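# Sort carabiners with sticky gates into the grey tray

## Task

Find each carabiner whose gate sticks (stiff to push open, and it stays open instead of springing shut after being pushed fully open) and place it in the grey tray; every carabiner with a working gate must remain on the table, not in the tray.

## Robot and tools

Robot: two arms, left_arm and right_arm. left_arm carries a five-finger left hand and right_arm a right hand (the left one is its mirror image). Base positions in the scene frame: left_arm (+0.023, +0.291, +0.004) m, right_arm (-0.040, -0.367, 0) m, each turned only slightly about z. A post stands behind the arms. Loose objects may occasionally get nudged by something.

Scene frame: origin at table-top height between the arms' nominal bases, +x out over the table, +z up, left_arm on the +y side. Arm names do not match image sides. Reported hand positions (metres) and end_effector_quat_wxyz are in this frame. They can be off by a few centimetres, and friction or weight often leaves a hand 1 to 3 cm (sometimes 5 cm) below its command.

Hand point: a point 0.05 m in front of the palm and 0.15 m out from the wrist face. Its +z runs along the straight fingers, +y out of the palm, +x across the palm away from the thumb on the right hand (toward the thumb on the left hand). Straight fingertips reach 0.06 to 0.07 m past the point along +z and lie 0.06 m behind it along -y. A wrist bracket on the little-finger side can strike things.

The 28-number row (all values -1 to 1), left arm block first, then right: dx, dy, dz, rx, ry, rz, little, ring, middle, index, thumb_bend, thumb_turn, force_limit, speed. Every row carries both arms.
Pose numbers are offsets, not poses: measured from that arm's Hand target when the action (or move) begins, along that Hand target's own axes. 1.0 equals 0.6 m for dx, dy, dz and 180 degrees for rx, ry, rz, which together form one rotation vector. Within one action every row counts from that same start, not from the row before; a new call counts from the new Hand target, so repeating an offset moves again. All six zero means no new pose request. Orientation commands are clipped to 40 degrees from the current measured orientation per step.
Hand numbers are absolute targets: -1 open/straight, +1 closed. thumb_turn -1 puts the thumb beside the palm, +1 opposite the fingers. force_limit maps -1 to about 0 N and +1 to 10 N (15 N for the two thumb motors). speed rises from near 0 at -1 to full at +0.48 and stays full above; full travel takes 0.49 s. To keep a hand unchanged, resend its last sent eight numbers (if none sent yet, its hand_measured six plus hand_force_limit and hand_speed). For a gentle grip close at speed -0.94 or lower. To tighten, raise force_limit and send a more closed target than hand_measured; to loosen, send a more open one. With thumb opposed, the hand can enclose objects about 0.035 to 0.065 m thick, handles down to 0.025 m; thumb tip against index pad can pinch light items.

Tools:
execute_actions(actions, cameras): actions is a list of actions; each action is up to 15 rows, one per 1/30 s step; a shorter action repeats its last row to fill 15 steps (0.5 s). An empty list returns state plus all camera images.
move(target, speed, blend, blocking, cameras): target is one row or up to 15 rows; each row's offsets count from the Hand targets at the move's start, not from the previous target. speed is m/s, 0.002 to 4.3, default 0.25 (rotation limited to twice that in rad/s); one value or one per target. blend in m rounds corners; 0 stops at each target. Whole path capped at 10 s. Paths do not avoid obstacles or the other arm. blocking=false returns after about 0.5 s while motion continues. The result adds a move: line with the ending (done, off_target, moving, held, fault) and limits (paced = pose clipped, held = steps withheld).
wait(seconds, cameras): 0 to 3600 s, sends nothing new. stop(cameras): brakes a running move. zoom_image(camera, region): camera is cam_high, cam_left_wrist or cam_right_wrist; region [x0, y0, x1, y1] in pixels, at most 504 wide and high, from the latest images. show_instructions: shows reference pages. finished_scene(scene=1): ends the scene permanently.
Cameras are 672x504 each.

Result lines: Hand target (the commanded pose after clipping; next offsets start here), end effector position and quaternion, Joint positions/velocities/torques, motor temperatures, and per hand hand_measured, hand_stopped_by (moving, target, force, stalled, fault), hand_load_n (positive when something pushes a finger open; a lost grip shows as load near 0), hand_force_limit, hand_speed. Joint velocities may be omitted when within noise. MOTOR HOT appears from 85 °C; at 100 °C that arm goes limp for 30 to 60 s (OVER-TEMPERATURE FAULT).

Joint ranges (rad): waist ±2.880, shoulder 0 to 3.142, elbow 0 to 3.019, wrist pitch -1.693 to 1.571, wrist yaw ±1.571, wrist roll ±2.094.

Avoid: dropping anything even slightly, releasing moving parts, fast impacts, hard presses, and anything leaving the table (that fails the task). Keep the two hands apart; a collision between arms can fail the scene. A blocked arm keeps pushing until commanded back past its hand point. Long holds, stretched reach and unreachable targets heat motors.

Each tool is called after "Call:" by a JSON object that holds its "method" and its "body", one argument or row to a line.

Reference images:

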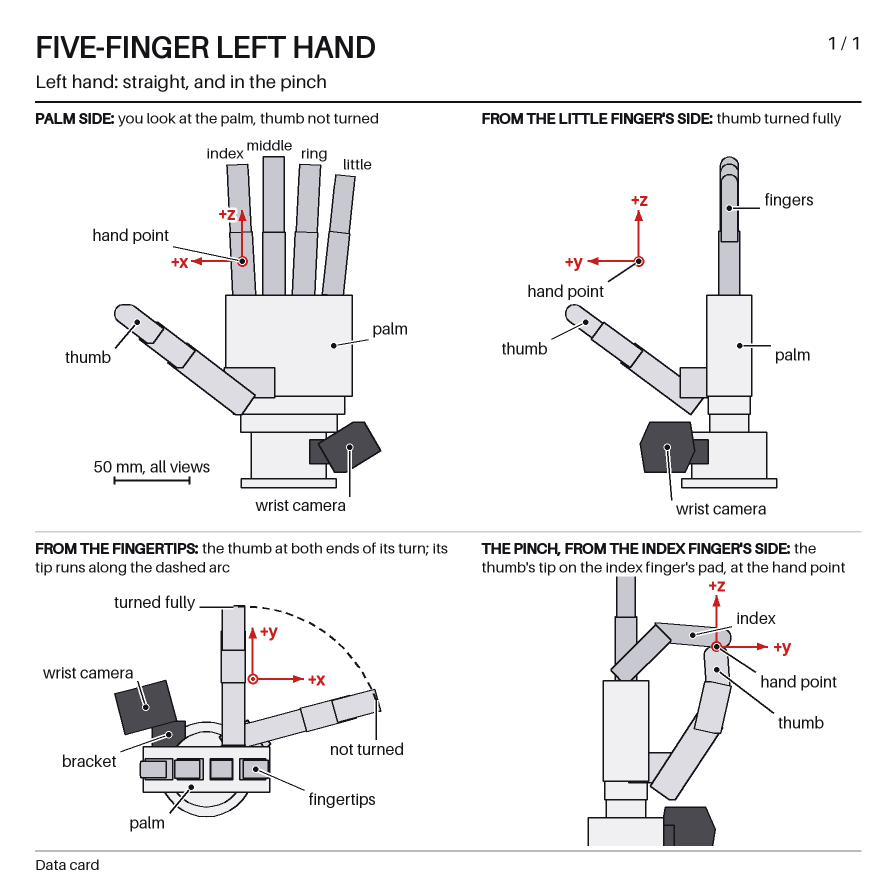

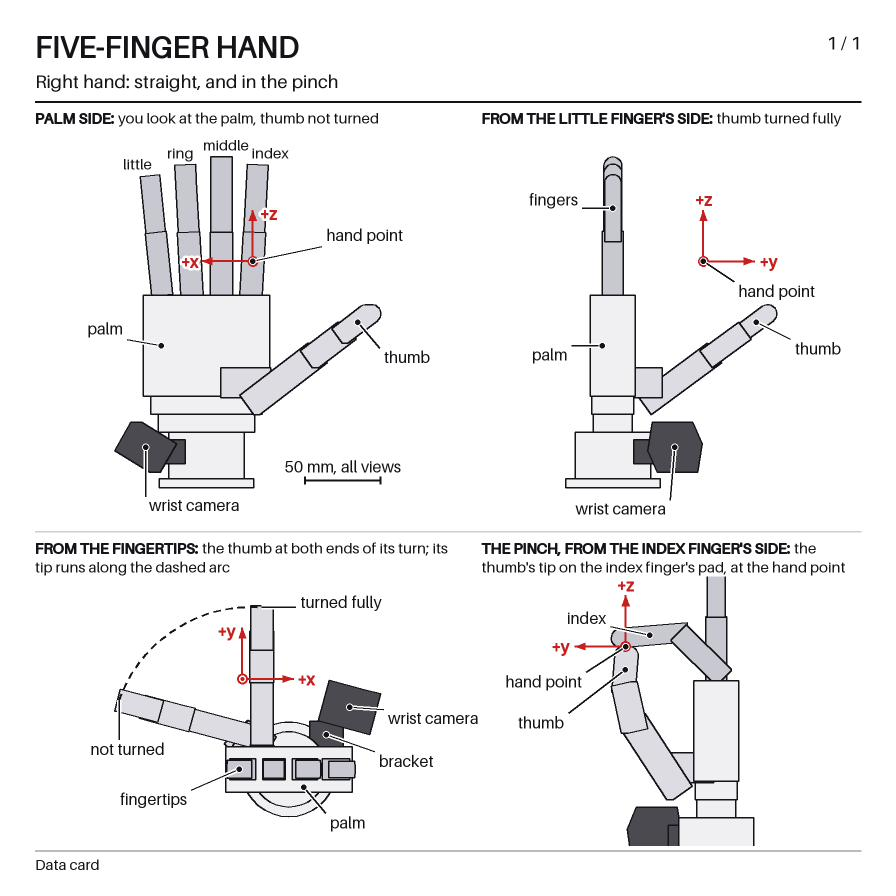

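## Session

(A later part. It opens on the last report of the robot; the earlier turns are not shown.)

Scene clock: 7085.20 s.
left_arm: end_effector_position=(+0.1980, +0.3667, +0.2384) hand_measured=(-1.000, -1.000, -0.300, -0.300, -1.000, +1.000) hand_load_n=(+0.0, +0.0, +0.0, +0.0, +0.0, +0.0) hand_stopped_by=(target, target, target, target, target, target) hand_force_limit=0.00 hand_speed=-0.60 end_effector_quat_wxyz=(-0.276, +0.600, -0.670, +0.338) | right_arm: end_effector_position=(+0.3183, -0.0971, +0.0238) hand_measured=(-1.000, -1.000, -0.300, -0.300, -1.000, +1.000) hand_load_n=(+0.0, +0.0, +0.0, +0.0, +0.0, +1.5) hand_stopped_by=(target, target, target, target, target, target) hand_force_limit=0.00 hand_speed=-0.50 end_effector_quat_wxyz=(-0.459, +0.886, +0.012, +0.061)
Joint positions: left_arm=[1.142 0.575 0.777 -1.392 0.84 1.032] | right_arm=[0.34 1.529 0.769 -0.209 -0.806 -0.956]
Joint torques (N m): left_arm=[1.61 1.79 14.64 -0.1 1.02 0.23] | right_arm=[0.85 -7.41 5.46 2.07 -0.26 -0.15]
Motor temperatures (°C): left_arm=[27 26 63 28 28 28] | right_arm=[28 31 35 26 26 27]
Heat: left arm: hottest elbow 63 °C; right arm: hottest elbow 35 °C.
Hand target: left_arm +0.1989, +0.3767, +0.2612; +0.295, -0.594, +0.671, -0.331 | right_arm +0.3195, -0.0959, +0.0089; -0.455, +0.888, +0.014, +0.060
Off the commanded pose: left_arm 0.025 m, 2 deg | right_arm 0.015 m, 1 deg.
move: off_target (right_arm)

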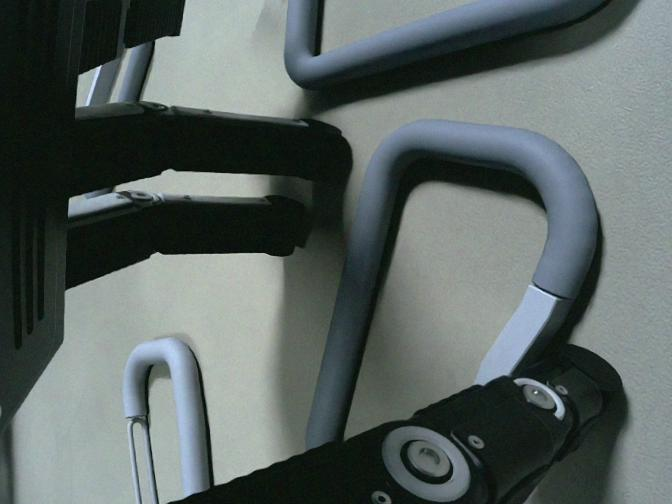

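Call:
{"method": "execute_actions", "body": {
  "actions": [
    [[0,0,0,0,0,0,-1,-1,-0.3,-0.3,-1,1,0,-0.6,0,0,0,0,0,0,-1,-1,-0.25,-0.2,-0.9,1,-0.3,-0.88],[0,0,0,0,0,0,-1,-1,-0.3,-0.3,-1,1,0,-0.6,0,0,0,0,0,0,-1,-1,-0.25,-0.2,-0.9,1,-0.3,-0.88]],
    [[0,0,0,0,0,0,-1,-1,-0.3,-0.3,-1,1,0,-0.6,0,0,0,0,0,0,-1,-1,0.0,0.05,-0.9,1,-0.4,-0.88],[0,0,0,0,0,0,-1,-1,-0.3,-0.3,-1,1,0,-0.6,0,0,0,0,0,0,-1,-1,0.0,0.05,-0.9,1,-0.4,-0.88]],
    [[0,0,0,0,0,0,-1,-1,-0.3,-0.3,-1,1,0,-0.6,0,0,0,0,0,0,-1,-1,0.02,0.055,-0.86,1,0,-0.9]]
  ],
  "cameras": ["cam_right_wrist"]
}}

Scene clock: 7097.03 s.
left_arm: end_effector_position=(+0.1980, +0.3667, +0.2384) hand_measured=(-1.000, -1.000, -0.300, -0.300, -1.000, +1.000) hand_load_n=(+0.0, +0.0, +0.0, +0.0, +0.0, +0.0) hand_stopped_by=(target, target, target, target, target, target) hand_force_limit=0.00 hand_speed=-0.60 end_effector_quat_wxyz=(-0.276, +0.600, -0.670, +0.338) | right_arm: end_effector_position=(+0.3207, -0.0976, +0.0238) hand_measured=(-1.000, -1.000, -0.052, +0.054, -0.872, +1.000) hand_load_n=(+0.0, +0.0, +6.0, +2.5, +8.5, +0.5) hand_stopped_by=(target, target, force, target, force, target) hand_force_limit=0.00 hand_speed=-0.90 end_effector_quat_wxyz=(-0.460, +0.885, +0.012, +0.065)
Joint positions: left_arm=[1.142 0.575 0.777 -1.392 0.84 1.032] | right_arm=[0.337 1.531 0.769 -0.201 -0.806 -0.956]
Joint torques (N m): left_arm=[1.67 1.85 14.65 -0.12 1.02 0.22] | right_arm=[0.73 -7.82 5.52 1.81 -0.27 -0.13]
Motor temperatures (°C): left_arm=[27 26 63 28 29 28] | right_arm=[28 31 35 26 26 27]
Heat: left arm: hottest elbow 63 °C; right arm: hottest elbow 35 °C.
Hand target: left_arm +0.1989, +0.3767, +0.2612; +0.295, -0.594, +0.671, -0.331 | right_arm +0.3195, -0.0959, +0.0089; -0.455, +0.888, +0.014, +0.060
Off the commanded pose: left_arm 0.025 m, 2 deg | right_arm 0.015 m, 1 deg.

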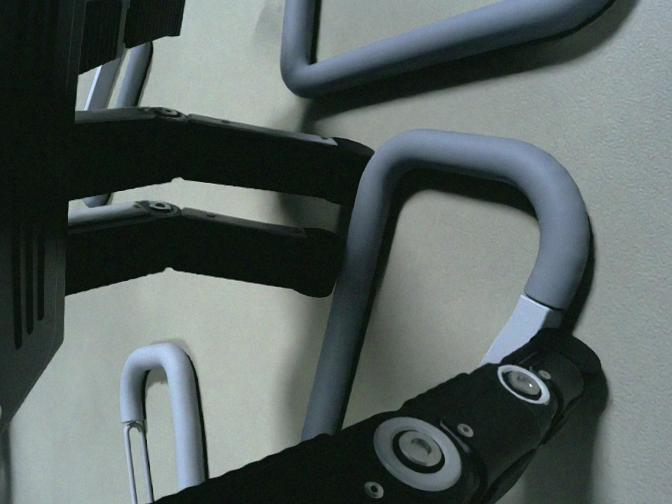

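Call:
{"method": "execute_actions", "body": {
  "actions": [
    [[0,0,0,0,0,0,-1,-1,-0.3,-0.3,-1,1,0,-0.6,0,0,0,0,0,0,-1,-1,0.02,0.055,-0.82,1,1,-0.8],[0,0,0,0,0,0,-1,-1,-0.3,-0.3,-1,1,0,-0.6,0,0,0,0,0,0,-1,-1,0.02,0.055,-0.82,1,1,-0.8]]
  ]
}}

Call:
{"method": "execute_actions", "body": {
  "actions": [
    [[0,0,0,0,0,0,-1,-1,-0.3,-0.3,-1,1,0,-0.6,0,0,0,0,0,0,-1,-1,0.02,0.055,-0.76,1,1,-0.8],[0,0,0,0,0,0,-1,-1,-0.3,-0.3,-1,1,0,-0.6,0,0,0,0,0,0,-1,-1,0.02,0.055,-0.76,1,1,-0.8]]
  ],
  "cameras": ["cam_right_wrist"]
}}

Scene clock: 7101.90 s.
left_arm: end_effector_position=(+0.1980, +0.3667, +0.2384) hand_measured=(-1.000, -1.000, -0.300, -0.300, -1.000, +1.000) hand_load_n=(+0.0, +0.0, +0.0, +0.0, +0.0, -0.5) hand_stopped_by=(target, target, target, target, target, target) hand_force_limit=0.00 hand_speed=-0.60 end_effector_quat_wxyz=(-0.276, +0.600, -0.670, +0.338) | right_arm: end_effector_position=(+0.3219, -0.0993, +0.0238) hand_measured=(-1.000, -1.000, -0.052, +0.054, -0.828, +1.000) hand_load_n=(+0.0, +0.0, +7.0, +4.0, +11.5, +2.5) hand_stopped_by=(target, target, force, target, target, target) hand_force_limit=1.00 hand_speed=-0.80 end_effector_quat_wxyz=(-0.460, +0.885, +0.010, +0.066)
Joint positions: left_arm=[1.142 0.575 0.777 -1.392 0.84 1.032] | right_arm=[0.333 1.531 0.769 -0.201 -0.806 -0.956]
Joint torques (N m): left_arm=[1.61 1.85 14.64 -0.12 1.02 0.23] | right_arm=[0.91 -7.36 5.61 1.81 -0.28 -0.16]
Motor temperatures (°C): left_arm=[27 26 63 28 29 28] | right_arm=[28 31 35 26 26 27]
Heat: left arm: hottest elbow 63 °C; right arm: hottest elbow 35 °C.
Hand target: left_arm +0.1989, +0.3767, +0.2612; +0.295, -0.594, +0.671, -0.331 | right_arm +0.3195, -0.0959, +0.0089; -0.455, +0.888, +0.014, +0.060
Off the commanded pose: left_arm 0.025 m, 2 deg | right_arm 0.016 m, 1 deg.

Scene clock: 7102.70 s.
left_arm: end_effector_position=(+0.1980, +0.3667, +0.2384) hand_measured=(-1.000, -1.000, -0.300, -0.300, -1.000, +1.000) hand_load_n=(+0.0, -0.5, +0.0, +0.0, +0.0, +0.0) hand_stopped_by=(target, target, target, target, target, target) hand_force_limit=0.00 hand_speed=-0.60 end_effector_quat_wxyz=(-0.276, +0.600, -0.670, +0.338) | right_arm: end_effector_position=(+0.3219, -0.0993, +0.0238) hand_measured=(-1.000, -1.000, -0.052, +0.054, -0.770, +1.000) hand_load_n=(+0.0, +0.0, +8.0, +5.0, +14.0, +3.5) hand_stopped_by=(target, target, force, target, force, target) hand_force_limit=1.00 hand_speed=-0.80 end_effector_quat_wxyz=(-0.460, +0.885, +0.010, +0.066)
Joint positions: left_arm=[1.142 0.575 0.777 -1.392 0.84 1.032] | right_arm=[0.333 1.531 0.769 -0.201 -0.806 -0.956]
Joint torques (N m): left_arm=[1.61 1.79 14.64 -0.12 1.02 0.22] | right_arm=[0.79 -7.41 5.53 1.85 -0.3 -0.13]
Motor temperatures (°C): left_arm=[27 26 63 28 29 28] | right_arm=[28 31 35 26 26 27]
Heat: left arm: hottest elbow 63 °C; right arm: hottest elbow 35 °C.
Hand target: left_arm +0.1989, +0.3767, +0.2612; +0.295, -0.594, +0.671, -0.331 | right_arm +0.3195, -0.0959, +0.0089; -0.455, +0.888, +0.014, +0.060
Off the commanded pose: left_arm 0.025 m, 2 deg | right_arm 0.016 m, 1 deg.

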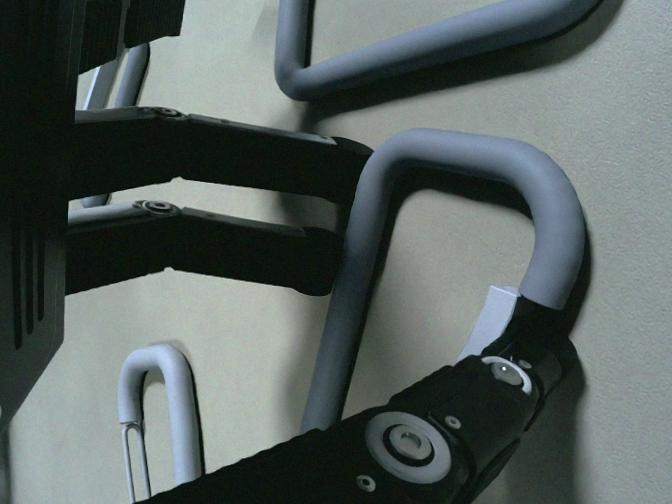

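Call:
{"method": "execute_actions", "body": {
  "actions": [
    [[0,0,0,0,0,0,-1,-1,-0.3,-0.3,-1,1,0,-0.6,0,0,0,0,0,0,-1,-1,0.02,0.055,-0.76,0.95,1,-0.8]],
    [[0,0,0,0,0,0,-1,-1,-0.3,-0.3,-1,1,0,-0.6,0,0,0,0,0,0,-1,-1,0.02,0.055,-0.72,0.95,1,-0.7]]
  ],
  "cameras": ["cam_right_wrist"]
}}

Scene clock: 7107.77 s.
left_arm: end_effector_position=(+0.1980, +0.3667, +0.2384) hand_measured=(-1.000, -1.000, -0.300, -0.300, -1.000, +1.000) hand_load_n=(+0.0, +0.0, +0.0, +0.0, +0.0, +0.0) hand_stopped_by=(target, target, target, target, target, target) hand_force_limit=0.00 hand_speed=-0.60 end_effector_quat_wxyz=(-0.276, +0.600, -0.670, +0.338) | right_arm: end_effector_position=(+0.3223, -0.0991, +0.0234) hand_measured=(-1.000, -1.000, -0.052, +0.054, -0.736, +0.950) hand_load_n=(+0.0, +0.0, +6.0, +8.0, +14.5, +2.5) hand_stopped_by=(target, target, force, target, force, target) hand_force_limit=1.00 hand_speed=-0.70 end_effector_quat_wxyz=(-0.460, +0.885, +0.010, +0.066)
Joint positions: left_arm=[1.142 0.575 0.777 -1.392 0.84 1.032] | right_arm=[0.333 1.532 0.769 -0.198 -0.806 -0.956]
Joint torques (N m): left_arm=[1.55 1.79 14.64 -0.1 1.01 0.22] | right_arm=[0.85 -7.3 5.55 1.66 -0.29 -0.12]
Motor temperatures (°C): left_arm=[27 26 63 28 29 28] | right_arm=[28 31 35 26 26 27]
Heat: left arm: hottest elbow 63 °C; right arm: hottest elbow 35 °C.
Hand target: left_arm +0.1989, +0.3767, +0.2612; +0.295, -0.594, +0.671, -0.331 | right_arm +0.3195, -0.0960, +0.0088; -0.455, +0.888, +0.014, +0.060
Off the commanded pose: left_arm 0.025 m, 2 deg | right_arm 0.015 m, 1 deg.

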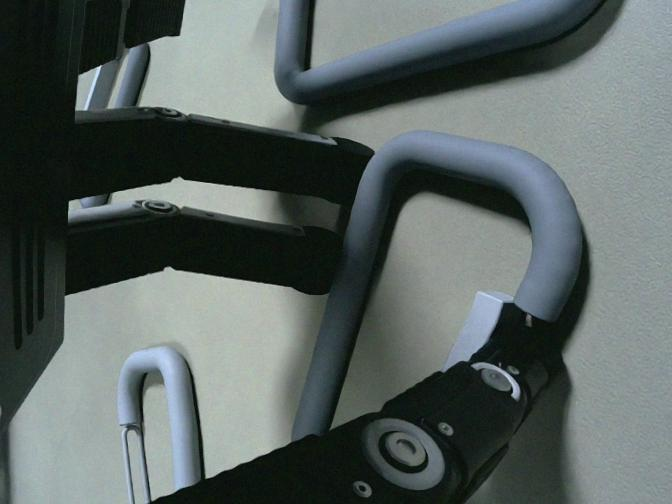

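Call:
{"method": "execute_actions", "body": {
  "actions": [
    [[0,0,0,0,0,0,-1,-1,-0.3,-0.3,-1,1,0,-0.6,0,0,0,0,0,0,-1,-1,0.02,0.055,-0.68,0.95,1,-0.4]],
    [[0,0,0,0,0,0,-1,-1,-0.3,-0.3,-1,1,0,-0.6,0,0,0,0,0,0,-1,-1,0.02,0.055,-0.65,0.94,1,-0.4]]
  ],
  "cameras": ["cam_right_wrist"]
}}

Scene clock: 7112.83 s.
left_arm: end_effector_position=(+0.1980, +0.3667, +0.2384) hand_measured=(-1.000, -1.000, -0.300, -0.300, -1.000, +1.000) hand_load_n=(+0.0, +0.0, +0.0, +0.0, +0.0, +0.0) hand_stopped_by=(target, target, target, target, target, target) hand_force_limit=0.00 hand_speed=-0.60 end_effector_quat_wxyz=(-0.276, +0.600, -0.670, +0.338) | right_arm: end_effector_position=(+0.3223, -0.0991, +0.0234) hand_measured=(-1.000, -1.000, -0.052, +0.052, -0.698, +0.940) hand_load_n=(+0.0, +0.0, +6.5, +9.0, +15.0, +3.0) hand_stopped_by=(target, target, force, target, force, target) hand_force_limit=1.00 hand_speed=-0.40 end_effector_quat_wxyz=(-0.460, +0.885, +0.010, +0.066)
Joint positions: left_arm=[1.142 0.575 0.777 -1.392 0.84 1.032] | right_arm=[0.333 1.532 0.769 -0.198 -0.806 -0.956]
Joint torques (N m): left_arm=[1.67 1.73 14.63 -0.1 1.01 0.22] | right_arm=[0.85 -7.3 5.5 1.69 -0.32 -0.14]
Motor temperatures (°C): left_arm=[27 26 63 28 29 28] | right_arm=[28 31 35 26 26 27]
Heat: left arm: hottest elbow 63 °C; right arm: hottest elbow 35 °C.
Hand target: left_arm +0.1989, +0.3767, +0.2612; +0.295, -0.594, +0.671, -0.331 | right_arm +0.3195, -0.0960, +0.0088; -0.455, +0.888, +0.014, +0.060
Off the commanded pose: left_arm 0.025 m, 2 deg | right_arm 0.015 m, 1 deg.

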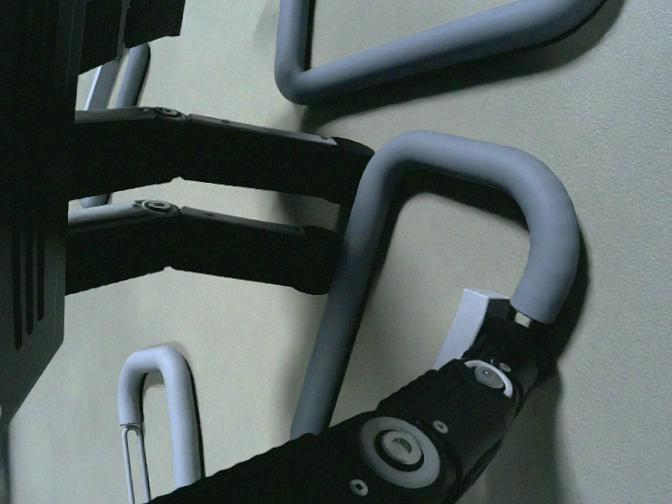

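Call:
{"method": "execute_actions", "body": {
  "actions": [
    [[0,0,0,0,0,0,-1,-1,-0.3,-0.3,-1,1,0,-0.6,0,0,0,0,0,0,-1,-1,0.02,0.055,-0.65,0.9,1,-0.7]],
    [[0,0,0,0,0,0,-1,-1,-0.3,-0.3,-1,1,0,-0.6,0,0,0,0,0,0,-1,-1,0.02,0.055,-0.63,0.9,1,-0.4]]
  ],
  "cameras": ["cam_right_wrist"]
}}

Scene clock: 7117.27 s.
left_arm: end_effector_position=(+0.1980, +0.3667, +0.2384) hand_measured=(-1.000, -1.000, -0.300, -0.300, -1.000, +1.000) hand_load_n=(+0.0, +0.0, +0.0, +0.0, +0.0, +0.0) hand_stopped_by=(target, target, target, target, target, target) hand_force_limit=0.00 hand_speed=-0.60 end_effector_quat_wxyz=(-0.276, +0.600, -0.670, +0.338) | right_arm: end_effector_position=(+0.3230, -0.0989, +0.0240) hand_measured=(-1.000, -1.000, -0.052, +0.052, -0.682, +0.900) hand_load_n=(+0.0, +0.0, +4.5, +10.5, +15.5, +2.0) hand_stopped_by=(target, target, force, target, force, target) hand_force_limit=1.00 hand_speed=-0.40 end_effector_quat_wxyz=(-0.460, +0.885, +0.011, +0.067)
Joint positions: left_arm=[1.142 0.575 0.777 -1.392 0.84 1.032] | right_arm=[0.333 1.532 0.771 -0.198 -0.806 -0.956]
Joint torques (N m): left_arm=[1.61 1.79 14.65 -0.1 1.01 0.22] | right_arm=[0.79 -7.53 5.52 1.73 -0.27 -0.13]
Motor temperatures (°C): left_arm=[27 26 63 28 29 28] | right_arm=[28 31 35 26 26 27]
Heat: left arm: hottest elbow 63 °C; right arm: hottest elbow 35 °C.
Hand target: left_arm +0.1989, +0.3767, +0.2612; +0.295, -0.594, +0.671, -0.331 | right_arm +0.3195, -0.0960, +0.0088; -0.455, +0.888, +0.014, +0.060
Off the commanded pose: left_arm 0.025 m, 2 deg | right_arm 0.016 m, 1 deg.

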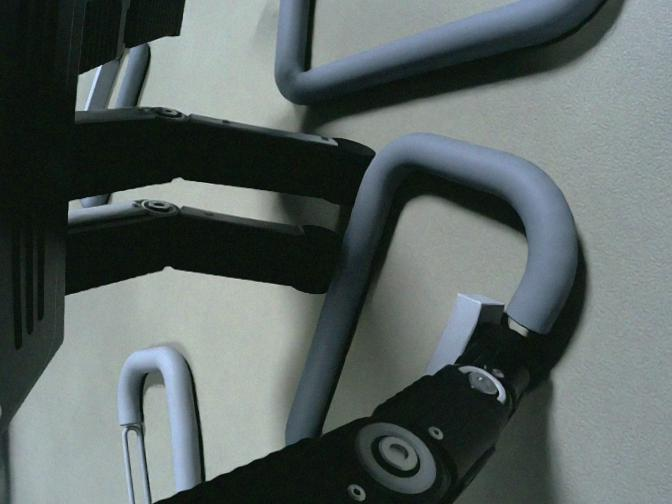

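Call:
{"method": "execute_actions", "body": {
  "actions": [
    [[0,0,0,0,0,0,-1,-1,-0.3,-0.3,-1,1,0,-0.6,0,0,0,0,0,0,-1,-1,-0.055,0.035,-0.63,0.91,1,-0.7]],
    [[0,0,0,0,0,0,-1,-1,-0.3,-0.3,-1,1,0,-0.6,0,0,0,0,0,0,-1,-1,-0.055,0.035,-0.6,0.91,1,-0.2]],
    [[0,0,0,0,0,0,-1,-1,-0.3,-0.3,-1,1,0,-0.6,0,0,0,0,0,0,-1,-1,-0.062,0.022,-0.59,0.91,1,-0.7]],
    [[0,0,0,0,0,0,-1,-1,-0.3,-0.3,-1,1,0,-0.6,0,0,0,0,0,0,-1,-1,-0.062,0.022,-0.56,0.91,1,-0.2]]
  ],
  "cameras": ["cam_right_wrist"]
}}

Scene clock: 7129.57 s.
left_arm: end_effector_position=(+0.1980, +0.3667, +0.2384) hand_measured=(-1.000, -1.000, -0.300, -0.300, -1.000, +1.000) hand_load_n=(+0.0, -0.5, +0.0, +0.0, +0.0, +0.5) hand_stopped_by=(target, target, target, target, target, target) hand_force_limit=0.00 hand_speed=-0.60 end_effector_quat_wxyz=(-0.276, +0.600, -0.670, +0.338) | right_arm: end_effector_position=(+0.3237, -0.0993, +0.0241) hand_measured=(-1.000, -1.000, -0.064, +0.022, -0.656, +0.910) hand_load_n=(+0.0, +0.0, +7.5, +6.5, +15.0, +3.0) hand_stopped_by=(target, target, target, target, force, target) hand_force_limit=1.00 hand_speed=-0.20 end_effector_quat_wxyz=(-0.460, +0.885, +0.010, +0.068)
Joint positions: left_arm=[1.142 0.575 0.777 -1.392 0.84 1.032] | right_arm=[0.331 1.532 0.771 -0.197 -0.806 -0.956]
Joint torques (N m): left_arm=[1.67 1.79 14.64 -0.1 1.02 0.22] | right_arm=[0.67 -7.36 5.56 1.65 -0.28 -0.12]
Motor temperatures (°C): left_arm=[27 26 64 28 29 28] | right_arm=[28 31 35 26 26 27]
Heat: left arm: hottest elbow 64 °C; right arm: hottest elbow 35 °C.
Hand target: left_arm +0.1989, +0.3767, +0.2612; +0.295, -0.594, +0.671, -0.331 | right_arm +0.3195, -0.0960, +0.0089; -0.455, +0.888, +0.014, +0.060
Off the commanded pose: left_arm 0.025 m, 2 deg | right_arm 0.016 m, 1 deg.

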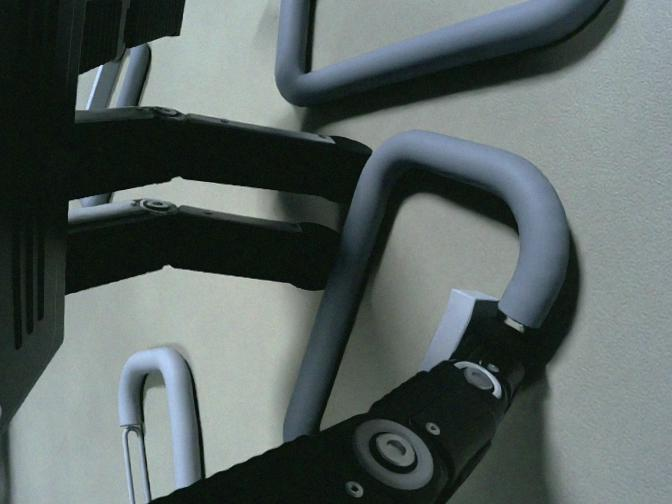

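Call:
{"method": "execute_actions", "body": {
  "actions": [
    [[0,0,0,0,0,0,-1,-1,-0.3,-0.3,-1,1,0,-0.6,0,0,0,0,0,0,-1,-1,-0.062,0.022,-0.66,0.84,1,-0.7]],
    [[0,0,0,0,0,0,-1,-1,-0.3,-0.3,-1,1,0,-0.6,0,0,0,0,0,0,-1,-1,-0.062,0.022,-0.6,0.84,1,-0.4]]
  ],
  "cameras": ["cam_right_wrist"]
}}

Scene clock: 7136.03 s.
left_arm: end_effector_position=(+0.1980, +0.3667, +0.2384) hand_measured=(-1.000, -1.000, -0.300, -0.300, -1.000, +1.000) hand_load_n=(+0.0, +0.0, +0.0, +0.0, +0.0, +0.0) hand_stopped_by=(target, target, target, target, target, target) hand_force_limit=0.00 hand_speed=-0.60 end_effector_quat_wxyz=(-0.276, +0.600, -0.670, +0.338) | right_arm: end_effector_position=(+0.3243, -0.0991, +0.0243) hand_measured=(-1.000, -1.000, -0.064, +0.020, -0.648, +0.840) hand_load_n=(+0.0, +0.0, +3.5, +9.5, +14.0, +0.5) hand_stopped_by=(target, target, target, target, force, target) hand_force_limit=1.00 hand_speed=-0.40 end_effector_quat_wxyz=(-0.461, +0.885, +0.011, +0.069)
Joint positions: left_arm=[1.142 0.575 0.777 -1.392 0.84 1.032] | right_arm=[0.331 1.532 0.771 -0.194 -0.806 -0.956]
Joint torques (N m): left_arm=[1.61 1.85 14.65 -0.12 1.02 0.22] | right_arm=[0.67 -7.47 5.52 1.63 -0.28 -0.14]
Motor temperatures (°C): left_arm=[27 26 64 28 29 28] | right_arm=[28 31 35 26 26 27]
Heat: left arm: hottest elbow 64 °C; right arm: hottest elbow 35 °C.
Hand target: left_arm +0.1989, +0.3767, +0.2612; +0.295, -0.594, +0.671, -0.331 | right_arm +0.3195, -0.0960, +0.0089; -0.455, +0.888, +0.014, +0.060
Off the commanded pose: left_arm 0.025 m, 2 deg | right_arm 0.017 m, 1 deg.

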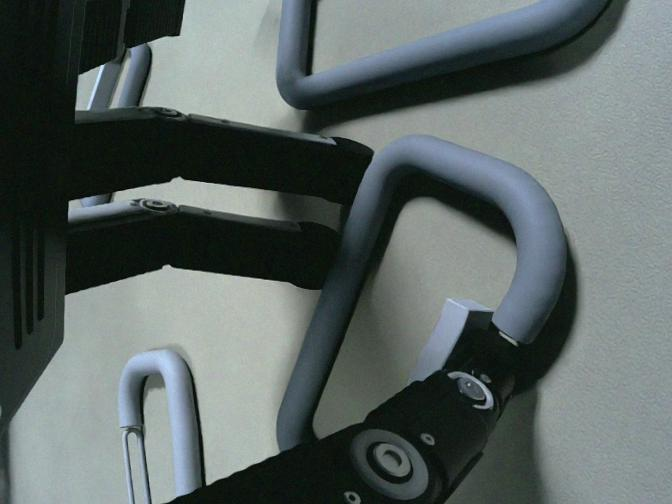

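Call:
{"method": "execute_actions", "body": {
  "actions": [
    [[0,0,0,0,0,0,-1,-1,-0.3,-0.3,-1,1,0,-0.6,0,0,0,0,0,0,-1,-1,-0.062,0.022,-0.59,0.84,1,-0.2]],
    [[0,0,0,0,0,0,-1,-1,-0.3,-0.3,-1,1,0,-0.6,0,0,0,0,0,0,-1,-1,-0.062,0.022,-0.57,0.84,1,-0.2]]
  ],
  "cameras": ["cam_right_wrist"]
}}

Scene clock: 7141.10 s.
left_arm: end_effector_position=(+0.1980, +0.3667, +0.2384) hand_measured=(-1.000, -1.000, -0.300, -0.300, -1.000, +1.000) hand_load_n=(+0.0, +0.0, +0.0, +0.0, +0.0, +0.0) hand_stopped_by=(target, target, target, target, target, target) hand_force_limit=0.00 hand_speed=-0.60 end_effector_quat_wxyz=(-0.276, +0.600, -0.670, +0.338) | right_arm: end_effector_position=(+0.3243, -0.0991, +0.0243) hand_measured=(-1.000, -1.000, -0.064, +0.020, -0.622, +0.840) hand_load_n=(+0.0, +0.0, +4.0, +10.0, +15.0, +1.0) hand_stopped_by=(target, target, target, target, force, target) hand_force_limit=1.00 hand_speed=-0.20 end_effector_quat_wxyz=(-0.461, +0.885, +0.011, +0.069)
Joint positions: left_arm=[1.142 0.575 0.777 -1.392 0.84 1.032] | right_arm=[0.331 1.532 0.771 -0.194 -0.806 -0.956]
Joint torques (N m): left_arm=[1.61 1.79 14.63 -0.12 1.01 0.22] | right_arm=[0.21 -7.53 5.45 1.48 -0.28 -0.16]
Motor temperatures (°C): left_arm=[27 26 64 28 29 28] | right_arm=[28 31 35 26 26 27]
Heat: left arm: hottest elbow 64 °C; right arm: hottest elbow 35 °C.
Hand target: left_arm +0.1989, +0.3767, +0.2612; +0.295, -0.594, +0.671, -0.331 | right_arm +0.3195, -0.0960, +0.0089; -0.455, +0.888, +0.014, +0.060
Off the commanded pose: left_arm 0.025 m, 2 deg | right_arm 0.017 m, 1 deg.

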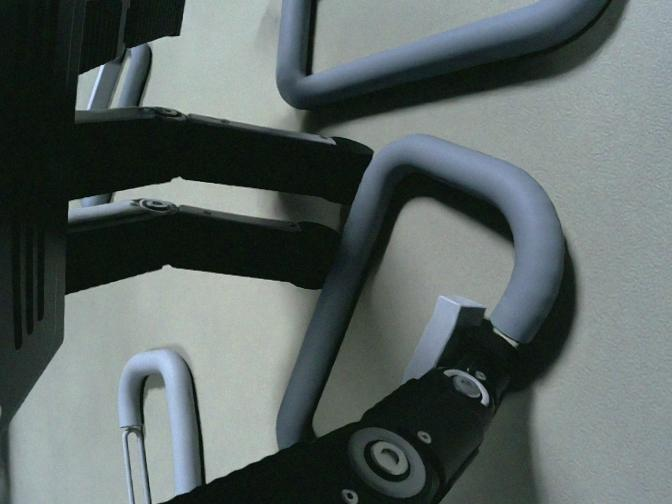

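Call:
{"method": "execute_actions", "body": {
  "actions": [
    [[0,0,0,0,0,0,-1,-1,-0.3,-0.3,-1,1,0,-0.6,0,0,0,0,0,0,-1,-1,-0.064,0.008,-0.59,0.84,1,-0.7]],
    [[0,0,0,0,0,0,-1,-1,-0.3,-0.3,-1,1,0,-0.6,0,0,0,0,0,0,-1,-1,-0.064,0.008,-0.56,0.84,1,0]],
    [[0,0,0,0,0,0,-1,-1,-0.3,-0.3,-1,1,0,-0.6,0,0,0,0,0,0,-1,-1,-0.07,-0.004,-0.56,0.84,1,-0.7]],
    [[0,0,0,0,0,0,-1,-1,-0.3,-0.3,-1,1,0,-0.6,0,0,0,0,0,0,-1,-1,-0.07,-0.004,-0.53,0.84,1,0]]
  ],
  "cameras": ["cam_right_wrist"]
}}

Scene clock: 7147.07 s.
left_arm: end_effector_position=(+0.1980, +0.3667, +0.2384) hand_measured=(-1.000, -1.000, -0.300, -0.300, -1.000, +1.000) hand_load_n=(+0.0, +0.0, +0.0, +0.0, +0.0, +0.0) hand_stopped_by=(target, target, target, target, target, target) hand_force_limit=0.00 hand_speed=-0.60 end_effector_quat_wxyz=(-0.276, +0.600, -0.670, +0.338) | right_arm: end_effector_position=(+0.3244, -0.0990, +0.0243) hand_measured=(-1.000, -1.000, -0.072, -0.006, -0.586, +0.840) hand_load_n=(+0.0, +0.0, +6.0, +7.0, +15.5, +2.0) hand_stopped_by=(target, target, target, target, force, target) hand_force_limit=1.00 hand_speed=0.00 end_effector_quat_wxyz=(-0.461, +0.885, +0.011, +0.069)
Joint positions: left_arm=[1.142 0.575 0.777 -1.392 0.84 1.032] | right_arm=[0.331 1.532 0.771 -0.193 -0.806 -0.956]
Joint torques (N m): left_arm=[1.55 1.73 14.63 -0.12 1.01 0.22] | right_arm=[0.15 -7.59 5.56 1.58 -0.27 -0.12]
Motor temperatures (°C): left_arm=[27 26 64 28 29 28] | right_arm=[28 31 35 26 26 27]
Heat: left arm: hottest elbow 64 °C; right arm: hottest elbow 35 °C.
Hand target: left_arm +0.1989, +0.3767, +0.2612; +0.295, -0.594, +0.671, -0.331 | right_arm +0.3195, -0.0960, +0.0089; -0.455, +0.888, +0.014, +0.060
Off the commanded pose: left_arm 0.025 m, 2 deg | right_arm 0.017 m, 1 deg.

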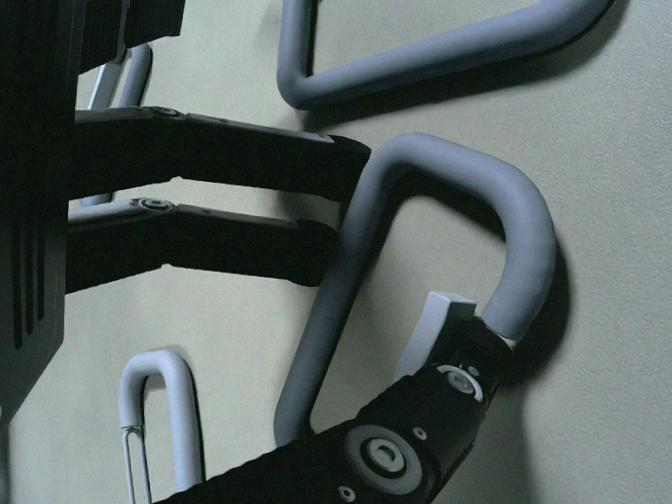

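Call:
{"method": "execute_actions", "body": {
  "actions": [
    [[0,0,0,0,0,0,-1,-1,-0.3,-0.3,-1,1,0,-0.6,0,0,0,0,0,0,-1,-1,-0.07,-0.004,-0.605,0.84,1,-0.9]]
  ]
}}

Call:
{"method": "execute_actions", "body": {
  "actions": [
    [[0,0,0,0,0,0,-1,-1,-0.3,-0.3,-1,1,0,-0.6,0,0,0,0,0,0,-1,-1,-0.07,-0.004,-0.63,0.84,1,-0.9]]
  ]
}}

Call:
{"method": "execute_actions", "body": {
  "actions": [
    [[0,0,0,0,0,0,-1,-1,-0.3,-0.3,-1,1,0,-0.6,0,0,0,0,0,0,-1,-1,-0.07,-0.004,-0.67,0.84,1,-0.9]]
  ],
  "cameras": ["cam_right_wrist"]
}}

Scene clock: 7204.87 s.
left_arm: end_effector_position=(+0.1980, +0.3667, +0.2384) hand_measured=(-1.000, -1.000, -0.300, -0.300, -1.000, +1.000) hand_load_n=(+0.0, -0.5, +0.0, +0.0, +0.0, +0.0) hand_stopped_by=(target, target, target, target, target, target) hand_force_limit=0.00 hand_speed=-0.60 end_effector_quat_wxyz=(-0.276, +0.600, -0.670, +0.338) | right_arm: end_effector_position=(+0.3244, -0.0990, +0.0243) hand_measured=(-1.000, -1.000, -0.072, -0.006, -0.612, +0.840) hand_load_n=(+0.0, +0.0, +6.0, +7.0, +14.0, +1.5) hand_stopped_by=(target, target, target, target, target, target) hand_force_limit=1.00 hand_speed=-0.90 end_effector_quat_wxyz=(-0.461, +0.885, +0.011, +0.069)
Joint positions: left_arm=[1.142 0.575 0.777 -1.392 0.84 1.032] | right_arm=[0.331 1.532 0.771 -0.193 -0.806 -0.956]
Joint torques (N m): left_arm=[1.61 1.79 14.64 -0.09 1.02 0.22] | right_arm=[0.73 -7.65 5.59 1.55 -0.28 -0.13]
Motor temperatures (°C): left_arm=[27 26 64 28 29 28] | right_arm=[28 31 35 26 26 27]
Heat: left arm: hottest elbow 64 °C; right arm: hottest elbow 35 °C.
Hand target: left_arm +0.1989, +0.3767, +0.2612; +0.295, -0.594, +0.671, -0.331 | right_arm +0.3195, -0.0960, +0.0089; -0.455, +0.888, +0.014, +0.060
Off the commanded pose: left_arm 0.025 m, 2 deg | right_arm 0.017 m, 1 deg.

Scene clock: 7205.67 s.
left_arm: end_effector_position=(+0.1980, +0.3667, +0.2384) hand_measured=(-1.000, -1.000, -0.300, -0.300, -1.000, +1.000) hand_load_n=(+0.0, +0.0, +0.0, +0.5, +0.0, +0.0) hand_stopped_by=(target, target, target, target, target, target) hand_force_limit=0.00 hand_speed=-0.60 end_effector_quat_wxyz=(-0.276, +0.600, -0.670, +0.338) | right_arm: end_effector_position=(+0.3245, -0.0990, +0.0244) hand_measured=(-1.000, -1.000, -0.072, -0.006, -0.636, +0.840) hand_load_n=(+0.0, +0.0, +5.0, +6.5, +13.5, +1.0) hand_stopped_by=(target, target, target, target, target, target) hand_force_limit=1.00 hand_speed=-0.90 end_effector_quat_wxyz=(-0.461, +0.885, +0.011, +0.070)
Joint positions: left_arm=[1.142 0.575 0.777 -1.392 0.84 1.032] | right_arm=[0.331 1.532 0.771 -0.193 -0.806 -0.956]
Joint torques (N m): left_arm=[1.67 1.79 14.64 -0.13 1.02 0.22] | right_arm=[0.79 -7.65 5.52 1.42 -0.25 -0.09]
Motor temperatures (°C): left_arm=[27 26 64 28 29 28] | right_arm=[28 31 35 26 26 27]
Heat: left arm: hottest elbow 64 °C; right arm: hottest elbow 35 °C.
Hand target: left_arm +0.1989, +0.3767, +0.2612; +0.295, -0.594, +0.671, -0.331 | right_arm +0.3195, -0.0959, +0.0089; -0.455, +0.888, +0.014, +0.060
Off the commanded pose: left_arm 0.025 m, 2 deg | right_arm 0.017 m, 1 deg.

Scene clock: 7206.47 s.
left_arm: end_effector_position=(+0.1980, +0.3667, +0.2384) hand_measured=(-1.000, -1.000, -0.300, -0.300, -1.000, +1.000) hand_load_n=(+0.0, +0.0, +0.5, +0.0, +0.0, +0.0) hand_stopped_by=(target, target, target, target, target, target) hand_force_limit=0.00 hand_speed=-0.60 end_effector_quat_wxyz=(-0.276, +0.600, -0.670, +0.338) | right_arm: end_effector_position=(+0.3245, -0.0990, +0.0244) hand_measured=(-1.000, -1.000, -0.072, -0.006, -0.676, +0.840) hand_load_n=(+0.0, +0.0, +4.5, +5.5, +12.0, +0.5) hand_stopped_by=(target, target, target, target, target, target) hand_force_limit=1.00 hand_speed=-0.90 end_effector_quat_wxyz=(-0.461, +0.885, +0.011, +0.070)
Joint positions: left_arm=[1.142 0.575 0.777 -1.392 0.84 1.032] | right_arm=[0.331 1.532 0.771 -0.193 -0.806 -0.956]
Joint torques (N m): left_arm=[1.73 1.79 14.63 -0.1 1.02 0.22] | right_arm=[0.97 -7 5.5 1.48 -0.27 -0.12]
Motor temperatures (°C): left_arm=[27 26 64 28 29 28] | right_arm=[28 31 34 26 26 27]
Heat: left arm: hottest elbow 64 °C; right arm: hottest elbow 34 °C.
Hand target: left_arm +0.1989, +0.3767, +0.2612; +0.295, -0.594, +0.671, -0.331 | right_arm +0.3195, -0.0959, +0.0089; -0.455, +0.888, +0.014, +0.060
Off the commanded pose: left_arm 0.025 m, 2 deg | right_arm 0.017 m, 1 deg.

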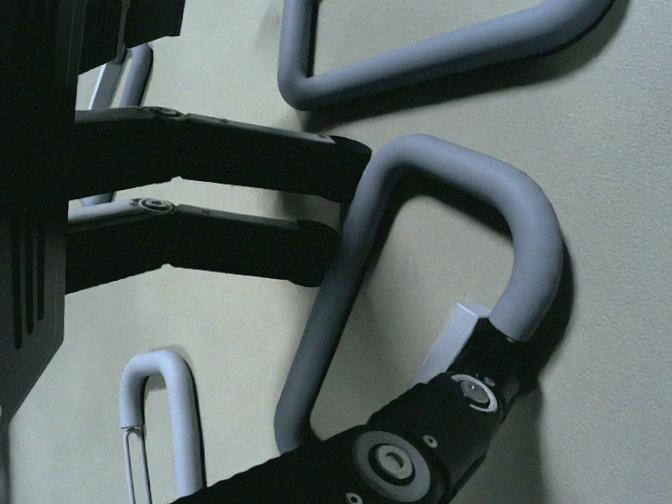

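Call:
{"method": "execute_actions", "body": {
  "actions": [
    [[0,0,0,0,0,0,-1,-1,-0.3,-0.3,-1,1,0,-0.6,0,0,0,0,0,0,-1,-1,-0.07,-0.004,-0.9,0.9,0.3,-0.8],[0,0,0,0,0,0,-1,-1,-0.3,-0.3,-1,1,0,-0.6,0,0,0,0,0,0,-1,-1,-0.07,-0.004,-0.9,0.9,0.3,-0.8]],
    [[0,0,0,0,0,0,-1,-1,-0.3,-0.3,-1,1,0,-0.6,0,0,0,0,0,0,-1,-1,-0.3,-0.3,-1,1,0.3,-0.7]]
  ]
}}

Call:
{"method": "move", "body": {
  "target": [
    [0,0,0,0,0,0,-1,-1,-0.3,-0.3,-1,1,0,-0.6,0.006,-0.054,-0.038,0,0,0,-1,-1,-0.3,-0.3,-1,1,0,-0.5]
  ],
  "speed": 0.06,
  "cameras": ["cam_right_wrist"]
}}

Scene clock: 7221.63 s.
left_arm: end_effector_position=(+0.1980, +0.3667, +0.2384) hand_measured=(-1.000, -1.000, -0.300, -0.300, -1.000, +1.000) hand_load_n=(+0.0, +0.0, +0.0, +0.0, +0.0, +0.0) hand_stopped_by=(target, target, target, target, target, target) hand_force_limit=0.00 hand_speed=-0.60 end_effector_quat_wxyz=(-0.276, +0.600, -0.670, +0.338) | right_arm: end_effector_position=(+0.3207, -0.0948, +0.0239) hand_measured=(-1.000, -1.000, -0.300, -0.300, -0.998, +1.000) hand_load_n=(+0.0, +0.0, -0.5, +0.0, -1.5, +0.0) hand_stopped_by=(target, target, target, target, target, target) hand_force_limit=0.30 hand_speed=-0.70 end_effector_quat_wxyz=(-0.461, +0.885, +0.016, +0.066)
Joint positions: left_arm=[1.142 0.575 0.777 -1.392 0.84 1.032] | right_arm=[0.343 1.532 0.769 -0.192 -0.805 -0.956]
Joint torques (N m): left_arm=[1.61 1.79 14.64 -0.12 1.02 0.22] | right_arm=[0.44 -7.36 5.48 1.36 -0.31 -0.16]
Motor temperatures (°C): left_arm=[27 26 64 28 29 28] | right_arm=[28 31 34 26 26 27]
Heat: left arm: hottest elbow 64 °C; right arm: hottest elbow 34 °C.
Hand target: left_arm +0.1989, +0.3767, +0.2612; +0.295, -0.594, +0.671, -0.331 | right_arm +0.3195, -0.0960, +0.0088; -0.455, +0.888, +0.014, +0.060
Off the commanded pose: left_arm 0.025 m, 2 deg | right_arm 0.015 m, 1 deg.

Scene clock: 7223.03 s.
left_arm: end_effector_position=(+0.1980, +0.3667, +0.2384) hand_measured=(-1.000, -1.000, -0.300, -0.300, -1.000, +1.000) hand_load_n=(+0.0, +0.0, +0.0, +0.0, +0.0, +0.0) hand_stopped_by=(target, target, target, target, target, target) hand_force_limit=0.00 hand_speed=-0.60 end_effector_quat_wxyz=(-0.276, +0.600, -0.670, +0.338) | right_arm: end_effector_position=(+0.3064, -0.1008, +0.0313) hand_measured=(-1.000, -1.000, -0.300, -0.300, -1.000, +1.000) hand_load_n=(+0.0, +0.0, +0.0, +0.0, +0.0, +0.0) hand_stopped_by=(target, target, target, target, target, target) hand_force_limit=0.00 hand_speed=-0.50 end_effector_quat_wxyz=(-0.453, +0.891, +0.006, +0.046)
Joint positions: left_arm=[1.142 0.575 0.777 -1.392 0.84 1.032] | right_arm=[0.343 1.497 0.769 -0.277 -0.803 -0.956]
Joint torques (N m): left_arm=[1.61 1.79 14.64 -0.1 1.01 0.22] | right_arm=[0.97 -10.4 8.31 0.09 -0.35 -0.07]
Motor temperatures (°C): left_arm=[27 26 64 28 29 28] | right_arm=[28 31 34 26 26 27]
Heat: left arm: hottest elbow 64 °C; right arm: hottest elbow 34 °C.
Hand target: left_arm +0.1989, +0.3767, +0.2612; +0.295, -0.594, +0.671, -0.331 | right_arm +0.3184, -0.0956, +0.0486; -0.455, +0.888, +0.014, +0.060
Off the commanded pose: left_arm 0.025 m, 2 deg | right_arm 0.022 m, 2 deg.
move: off_target (right_arm)

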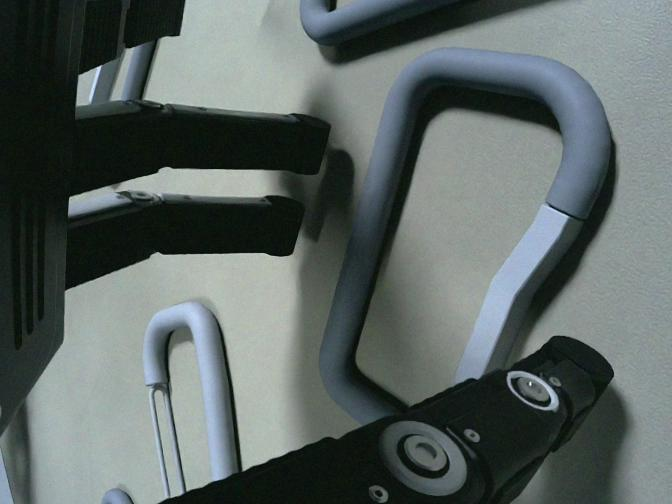

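Call:
{"method": "move", "body": {
  "target": [
    [0,0,0,0,0,0,-1,-1,-0.3,-0.3,-1,1,0,-0.6,0.0066,0.0009,0,0.0018,-0.0127,0.0181,-1,-1,-0.3,-0.3,-1,1,0,-0.5],
    [0,0,0,0,0,0,-1,-1,-0.3,-0.3,-1,1,0,-0.6,-0.0009,0.052,0.0367,0.0018,-0.0127,0.0181,-1,-1,-0.3,-0.3,-1,1,0,-0.5]
  ],
  "speed": 0.06,
  "cameras": ["cam_right_wrist"]
}}

Scene clock: 7245.43 s.
left_arm: end_effector_position=(+0.1980, +0.3667, +0.2384) hand_measured=(-1.000, -1.000, -0.300, -0.300, -1.000, +1.000) hand_load_n=(+0.0, +0.0, +0.0, +0.0, +0.0, +0.0) hand_stopped_by=(target, target, target, target, target, target) hand_force_limit=0.00 hand_speed=-0.60 end_effector_quat_wxyz=(-0.276, +0.600, -0.670, +0.338) | right_arm: end_effector_position=(+0.3129, -0.0913, +0.0253) hand_measured=(-1.000, -1.000, -0.300, -0.300, -1.000, +1.000) hand_load_n=(+0.0, +0.0, +0.0, +0.0, +0.0, +2.5) hand_stopped_by=(target, target, target, target, target, target) hand_force_limit=0.00 hand_speed=-0.50 end_effector_quat_wxyz=(-0.462, +0.886, +0.001, +0.022)
Joint positions: left_arm=[1.142 0.575 0.777 -1.392 0.84 1.032] | right_arm=[0.343 1.558 0.812 -0.286 -0.842 -0.945]
Joint torques (N m): left_arm=[1.61 1.79 14.65 -0.12 1.02 0.23] | right_arm=[-1.32 -7.59 5.7 2.24 -0.31 -0.19]
Motor temperatures (°C): left_arm=[27 26 64 28 29 28] | right_arm=[28 31 36 25 26 27]
Heat: left arm: hottest elbow 64 °C; right arm: hottest elbow 36 °C.
Hand target: left_arm +0.1989, +0.3767, +0.2612; +0.295, -0.594, +0.671, -0.331 | right_arm +0.3224, -0.0960, +0.0106; -0.459, +0.888, -0.002, +0.029
Off the commanded pose: left_arm 0.025 m, 2 deg | right_arm 0.018 m, 1 deg.
move: off_target (right_arm)

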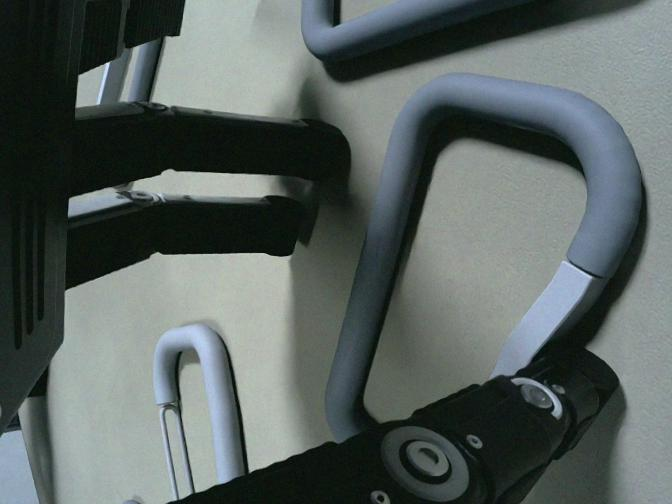

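Call:
{"method": "move", "body": {
  "target": [
    [0,0,0,0,0,0,-1,-1,-0.3,-0.3,-1,1,0,-0.6,0.0017,-0.0341,-0.0238,0,0,0,-1,-1,-0.3,-0.3,-1,1,0,-0.5],
    [0,0,0,0,0,0,-1,-1,-0.3,-0.3,-1,1,0,-0.6,0.0198,-0.0289,-0.03,-0.0007,0.0137,0.0095,-1,-1,-0.3,-0.3,-1,1,0,-0.5],
    [0,0,0,0,0,0,-1,-1,-0.3,-0.3,-1,1,0,-0.6,0.0181,0.0052,-0.0062,-0.0007,0.0137,0.0095,-1,-1,-0.3,-0.3,-1,1,0,-0.5]
  ],
  "speed": 0.06,
  "cameras": ["cam_right_wrist"]
}}

Scene clock: 7264.77 s.
left_arm: end_effector_position=(+0.1980, +0.3667, +0.2384) hand_measured=(-1.000, -1.000, -0.300, -0.300, -1.000, +1.000) hand_load_n=(+0.0, +0.0, +0.0, +0.0, +0.0, +0.0) hand_stopped_by=(target, target, target, target, target, target) hand_force_limit=0.00 hand_speed=-0.60 end_effector_quat_wxyz=(-0.276, +0.600, -0.670, +0.338) | right_arm: end_effector_position=(+0.3236, -0.0945, +0.0257) hand_measured=(-1.000, -1.000, -0.300, -0.300, -1.000, +1.000) hand_load_n=(+0.0, +0.0, +0.0, +0.0, +0.0, +3.0) hand_stopped_by=(target, target, target, target, target, target) hand_force_limit=0.00 hand_speed=-0.50 end_effector_quat_wxyz=(-0.462, +0.886, -0.020, +0.034)
Joint positions: left_arm=[1.142 0.575 0.777 -1.392 0.84 1.032] | right_arm=[0.329 1.561 0.812 -0.249 -0.824 -0.9]
Joint torques (N m): left_arm=[1.55 1.79 14.63 -0.12 1.02 0.22] | right_arm=[-1.03 -7.71 5.68 2.17 -0.29 -0.19]
Motor temperatures (°C): left_arm=[27 26 64 28 29 28] | right_arm=[28 31 35 26 26 27]
Heat: left arm: hottest elbow 64 °C; right arm: hottest elbow 35 °C.
Hand target: left_arm +0.1989, +0.3767, +0.2612; +0.295, -0.594, +0.671, -0.331 | right_arm +0.3331, -0.1011, +0.0108; -0.458, +0.888, -0.026, +0.041
Off the commanded pose: left_arm 0.025 m, 2 deg | right_arm 0.019 m, 1 deg.
move: off_target (right_arm)

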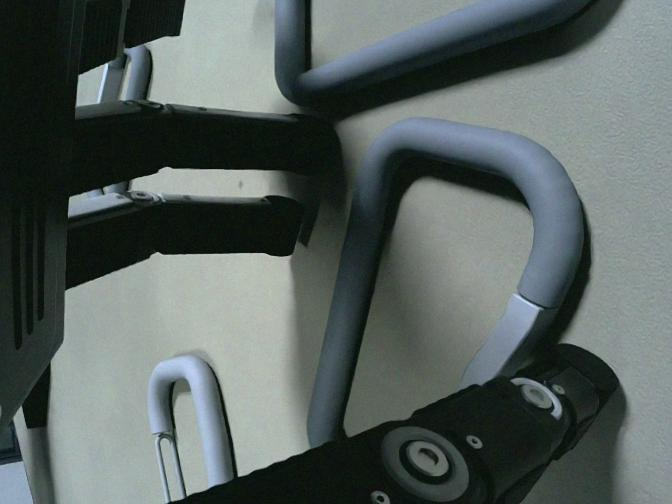

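Call:
{"method": "execute_actions", "body": {
  "actions": [
    [[0,0,0,0,0,0,-1,-1,-0.3,-0.3,-1,1,0,-0.6,0,0,0,0,0,0,-1,-1,-0.25,-0.2,-0.87,0.99,-0.3,-0.88],[0,0,0,0,0,0,-1,-1,-0.3,-0.3,-1,1,0,-0.6,0,0,0,0,0,0,-1,-1,-0.25,-0.2,-0.87,0.99,-0.3,-0.88]],
    [[0,0,0,0,0,0,-1,-1,-0.3,-0.3,-1,1,0,-0.6,0,0,0,0,0,0,-1,-1,-0.05,0.02,-0.87,0.99,-0.4,-0.88],[0,0,0,0,0,0,-1,-1,-0.3,-0.3,-1,1,0,-0.6,0,0,0,0,0,0,-1,-1,-0.05,0.02,-0.87,0.99,-0.4,-0.88]]
  ],
  "cameras": ["cam_right_wrist"]
}}

Scene clock: 7275.90 s.
left_arm: end_effector_position=(+0.1980, +0.3667, +0.2384) hand_measured=(-1.000, -1.000, -0.300, -0.300, -1.000, +1.000) hand_load_n=(+0.0, +0.0, +0.0, -0.5, +0.0, +0.0) hand_stopped_by=(target, target, target, target, target, target) hand_force_limit=0.00 hand_speed=-0.60 end_effector_quat_wxyz=(-0.276, +0.600, -0.670, +0.338) | right_arm: end_effector_position=(+0.3267, -0.0941, +0.0248) hand_measured=(-1.000, -1.000, -0.074, +0.020, -0.870, +0.990) hand_load_n=(+0.0, +0.0, +4.5, +1.5, +3.0, +0.5) hand_stopped_by=(target, target, force, target, target, target) hand_force_limit=-0.40 hand_speed=-0.88 end_effector_quat_wxyz=(-0.464, +0.885, -0.019, +0.039)
Joint positions: left_arm=[1.142 0.575 0.777 -1.392 0.84 1.032] | right_arm=[0.328 1.566 0.812 -0.234 -0.824 -0.9]
Joint torques (N m): left_arm=[1.61 1.85 14.64 -0.12 1.02 0.22] | right_arm=[-1.32 -7.94 5.72 1.63 -0.27 -0.21]
Motor temperatures (°C): left_arm=[27 26 64 28 29 28] | right_arm=[28 31 34 26 26 27]
Heat: left arm: hottest elbow 64 °C; right arm: hottest elbow 34 °C.
Hand target: left_arm +0.1989, +0.3767, +0.2612; +0.295, -0.594, +0.671, -0.331 | right_arm +0.3330, -0.1012, +0.0108; -0.458, +0.888, -0.026, +0.041
Off the commanded pose: left_arm 0.025 m, 2 deg | right_arm 0.017 m, 1 deg.

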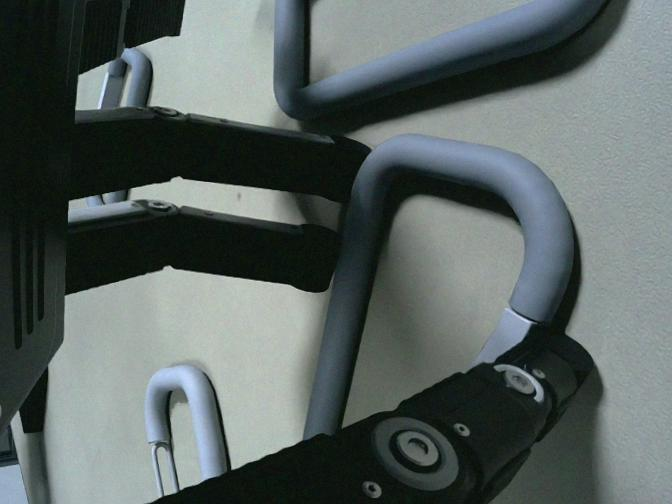

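Call:
{"method": "execute_actions", "body": {
  "actions": [
    [[0,0,0,0,0,0,-1,-1,-0.3,-0.3,-1,1,0,-0.6,0,0,0,0,0,0,-1,-1,-0.05,0.02,-0.83,0.99,1,-0.85],[0,0,0,0,0,0,-1,-1,-0.3,-0.3,-1,1,0,-0.6,0,0,0,0,0,0,-1,-1,-0.05,0.02,-0.83,0.99,1,-0.85]]
  ]
}}

Call:
{"method": "execute_actions", "body": {
  "actions": [
    [[0,0,0,0,0,0,-1,-1,-0.3,-0.3,-1,1,0,-0.6,0,0,0,0,0,0,-1,-1,-0.05,0.03,-0.78,0.98,1,-0.85],[0,0,0,0,0,0,-1,-1,-0.3,-0.3,-1,1,0,-0.6,0,0,0,0,0,0,-1,-1,-0.05,0.03,-0.78,0.98,1,-0.85]]
  ],
  "cameras": ["cam_right_wrist"]
}}

Scene clock: 7282.83 s.
left_arm: end_effector_position=(+0.1980, +0.3667, +0.2384) hand_measured=(-1.000, -1.000, -0.300, -0.300, -1.000, +1.000) hand_load_n=(+0.0, +0.0, +0.0, -0.5, +0.0, +0.0) hand_stopped_by=(target, target, target, target, target, target) hand_force_limit=0.00 hand_speed=-0.60 end_effector_quat_wxyz=(-0.276, +0.600, -0.670, +0.338) | right_arm: end_effector_position=(+0.3271, -0.0946, +0.0248) hand_measured=(-1.000, -1.000, -0.074, +0.020, -0.836, +0.990) hand_load_n=(-0.5, +0.0, +6.0, +2.5, +9.0, +1.0) hand_stopped_by=(target, target, force, target, target, target) hand_force_limit=1.00 hand_speed=-0.85 end_effector_quat_wxyz=(-0.464, +0.885, -0.020, +0.039)
Joint positions: left_arm=[1.142 0.575 0.777 -1.392 0.84 1.032] | right_arm=[0.326 1.566 0.812 -0.234 -0.824 -0.9]
Joint torques (N m): left_arm=[1.61 1.79 14.64 -0.09 1.02 0.22] | right_arm=[-1.32 -7.77 5.71 1.63 -0.27 -0.22]
Motor temperatures (°C): left_arm=[27 26 64 28 29 28] | right_arm=[28 31 34 26 26 27]
Heat: left arm: hottest elbow 64 °C; right arm: hottest elbow 34 °C.
Hand target: left_arm +0.1989, +0.3767, +0.2612; +0.295, -0.594, +0.671, -0.331 | right_arm +0.3330, -0.1012, +0.0108; -0.458, +0.888, -0.026, +0.041
Off the commanded pose: left_arm 0.025 m, 2 deg | right_arm 0.017 m, 1 deg.

Scene clock: 7283.63 s.
left_arm: end_effector_position=(+0.1980, +0.3667, +0.2384) hand_measured=(-1.000, -1.000, -0.300, -0.300, -1.000, +1.000) hand_load_n=(+0.0, +0.0, +0.0, +0.0, +0.0, +0.0) hand_stopped_by=(target, target, target, target, target, target) hand_force_limit=0.00 hand_speed=-0.60 end_effector_quat_wxyz=(-0.276, +0.600, -0.670, +0.338) | right_arm: end_effector_position=(+0.3271, -0.0946, +0.0248) hand_measured=(-1.000, -1.000, -0.074, +0.028, -0.788, +0.980) hand_load_n=(+0.0, +0.0, +5.0, +5.5, +10.0, +1.0) hand_stopped_by=(target, target, force, target, target, target) hand_force_limit=1.00 hand_speed=-0.85 end_effector_quat_wxyz=(-0.464, +0.885, -0.020, +0.039)
Joint positions: left_arm=[1.142 0.575 0.777 -1.392 0.84 1.032] | right_arm=[0.326 1.566 0.812 -0.234 -0.824 -0.9]
Joint torques (N m): left_arm=[1.61 1.79 14.65 -0.1 1.02 0.22] | right_arm=[-0.91 -8.23 5.74 1.68 -0.28 -0.19]
Motor temperatures (°C): left_arm=[27 26 64 28 29 28] | right_arm=[28 31 34 26 26 27]
Heat: left arm: hottest elbow 64 °C; right arm: hottest elbow 34 °C.
Hand target: left_arm +0.1989, +0.3767, +0.2612; +0.295, -0.594, +0.671, -0.331 | right_arm +0.3330, -0.1012, +0.0108; -0.458, +0.888, -0.026, +0.041
Off the commanded pose: left_arm 0.025 m, 2 deg | right_arm 0.017 m, 1 deg.

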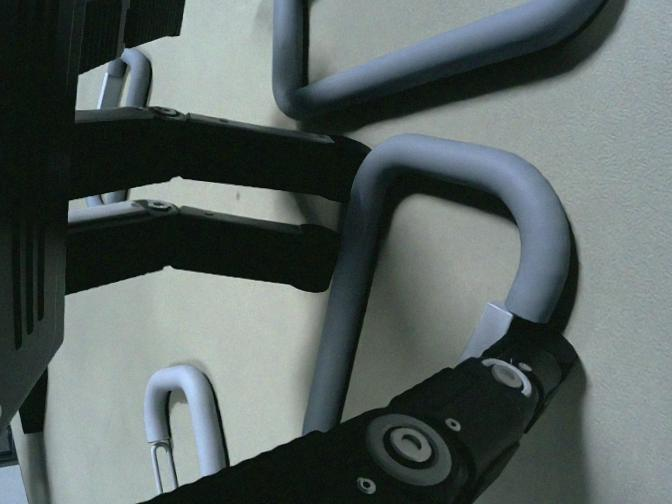

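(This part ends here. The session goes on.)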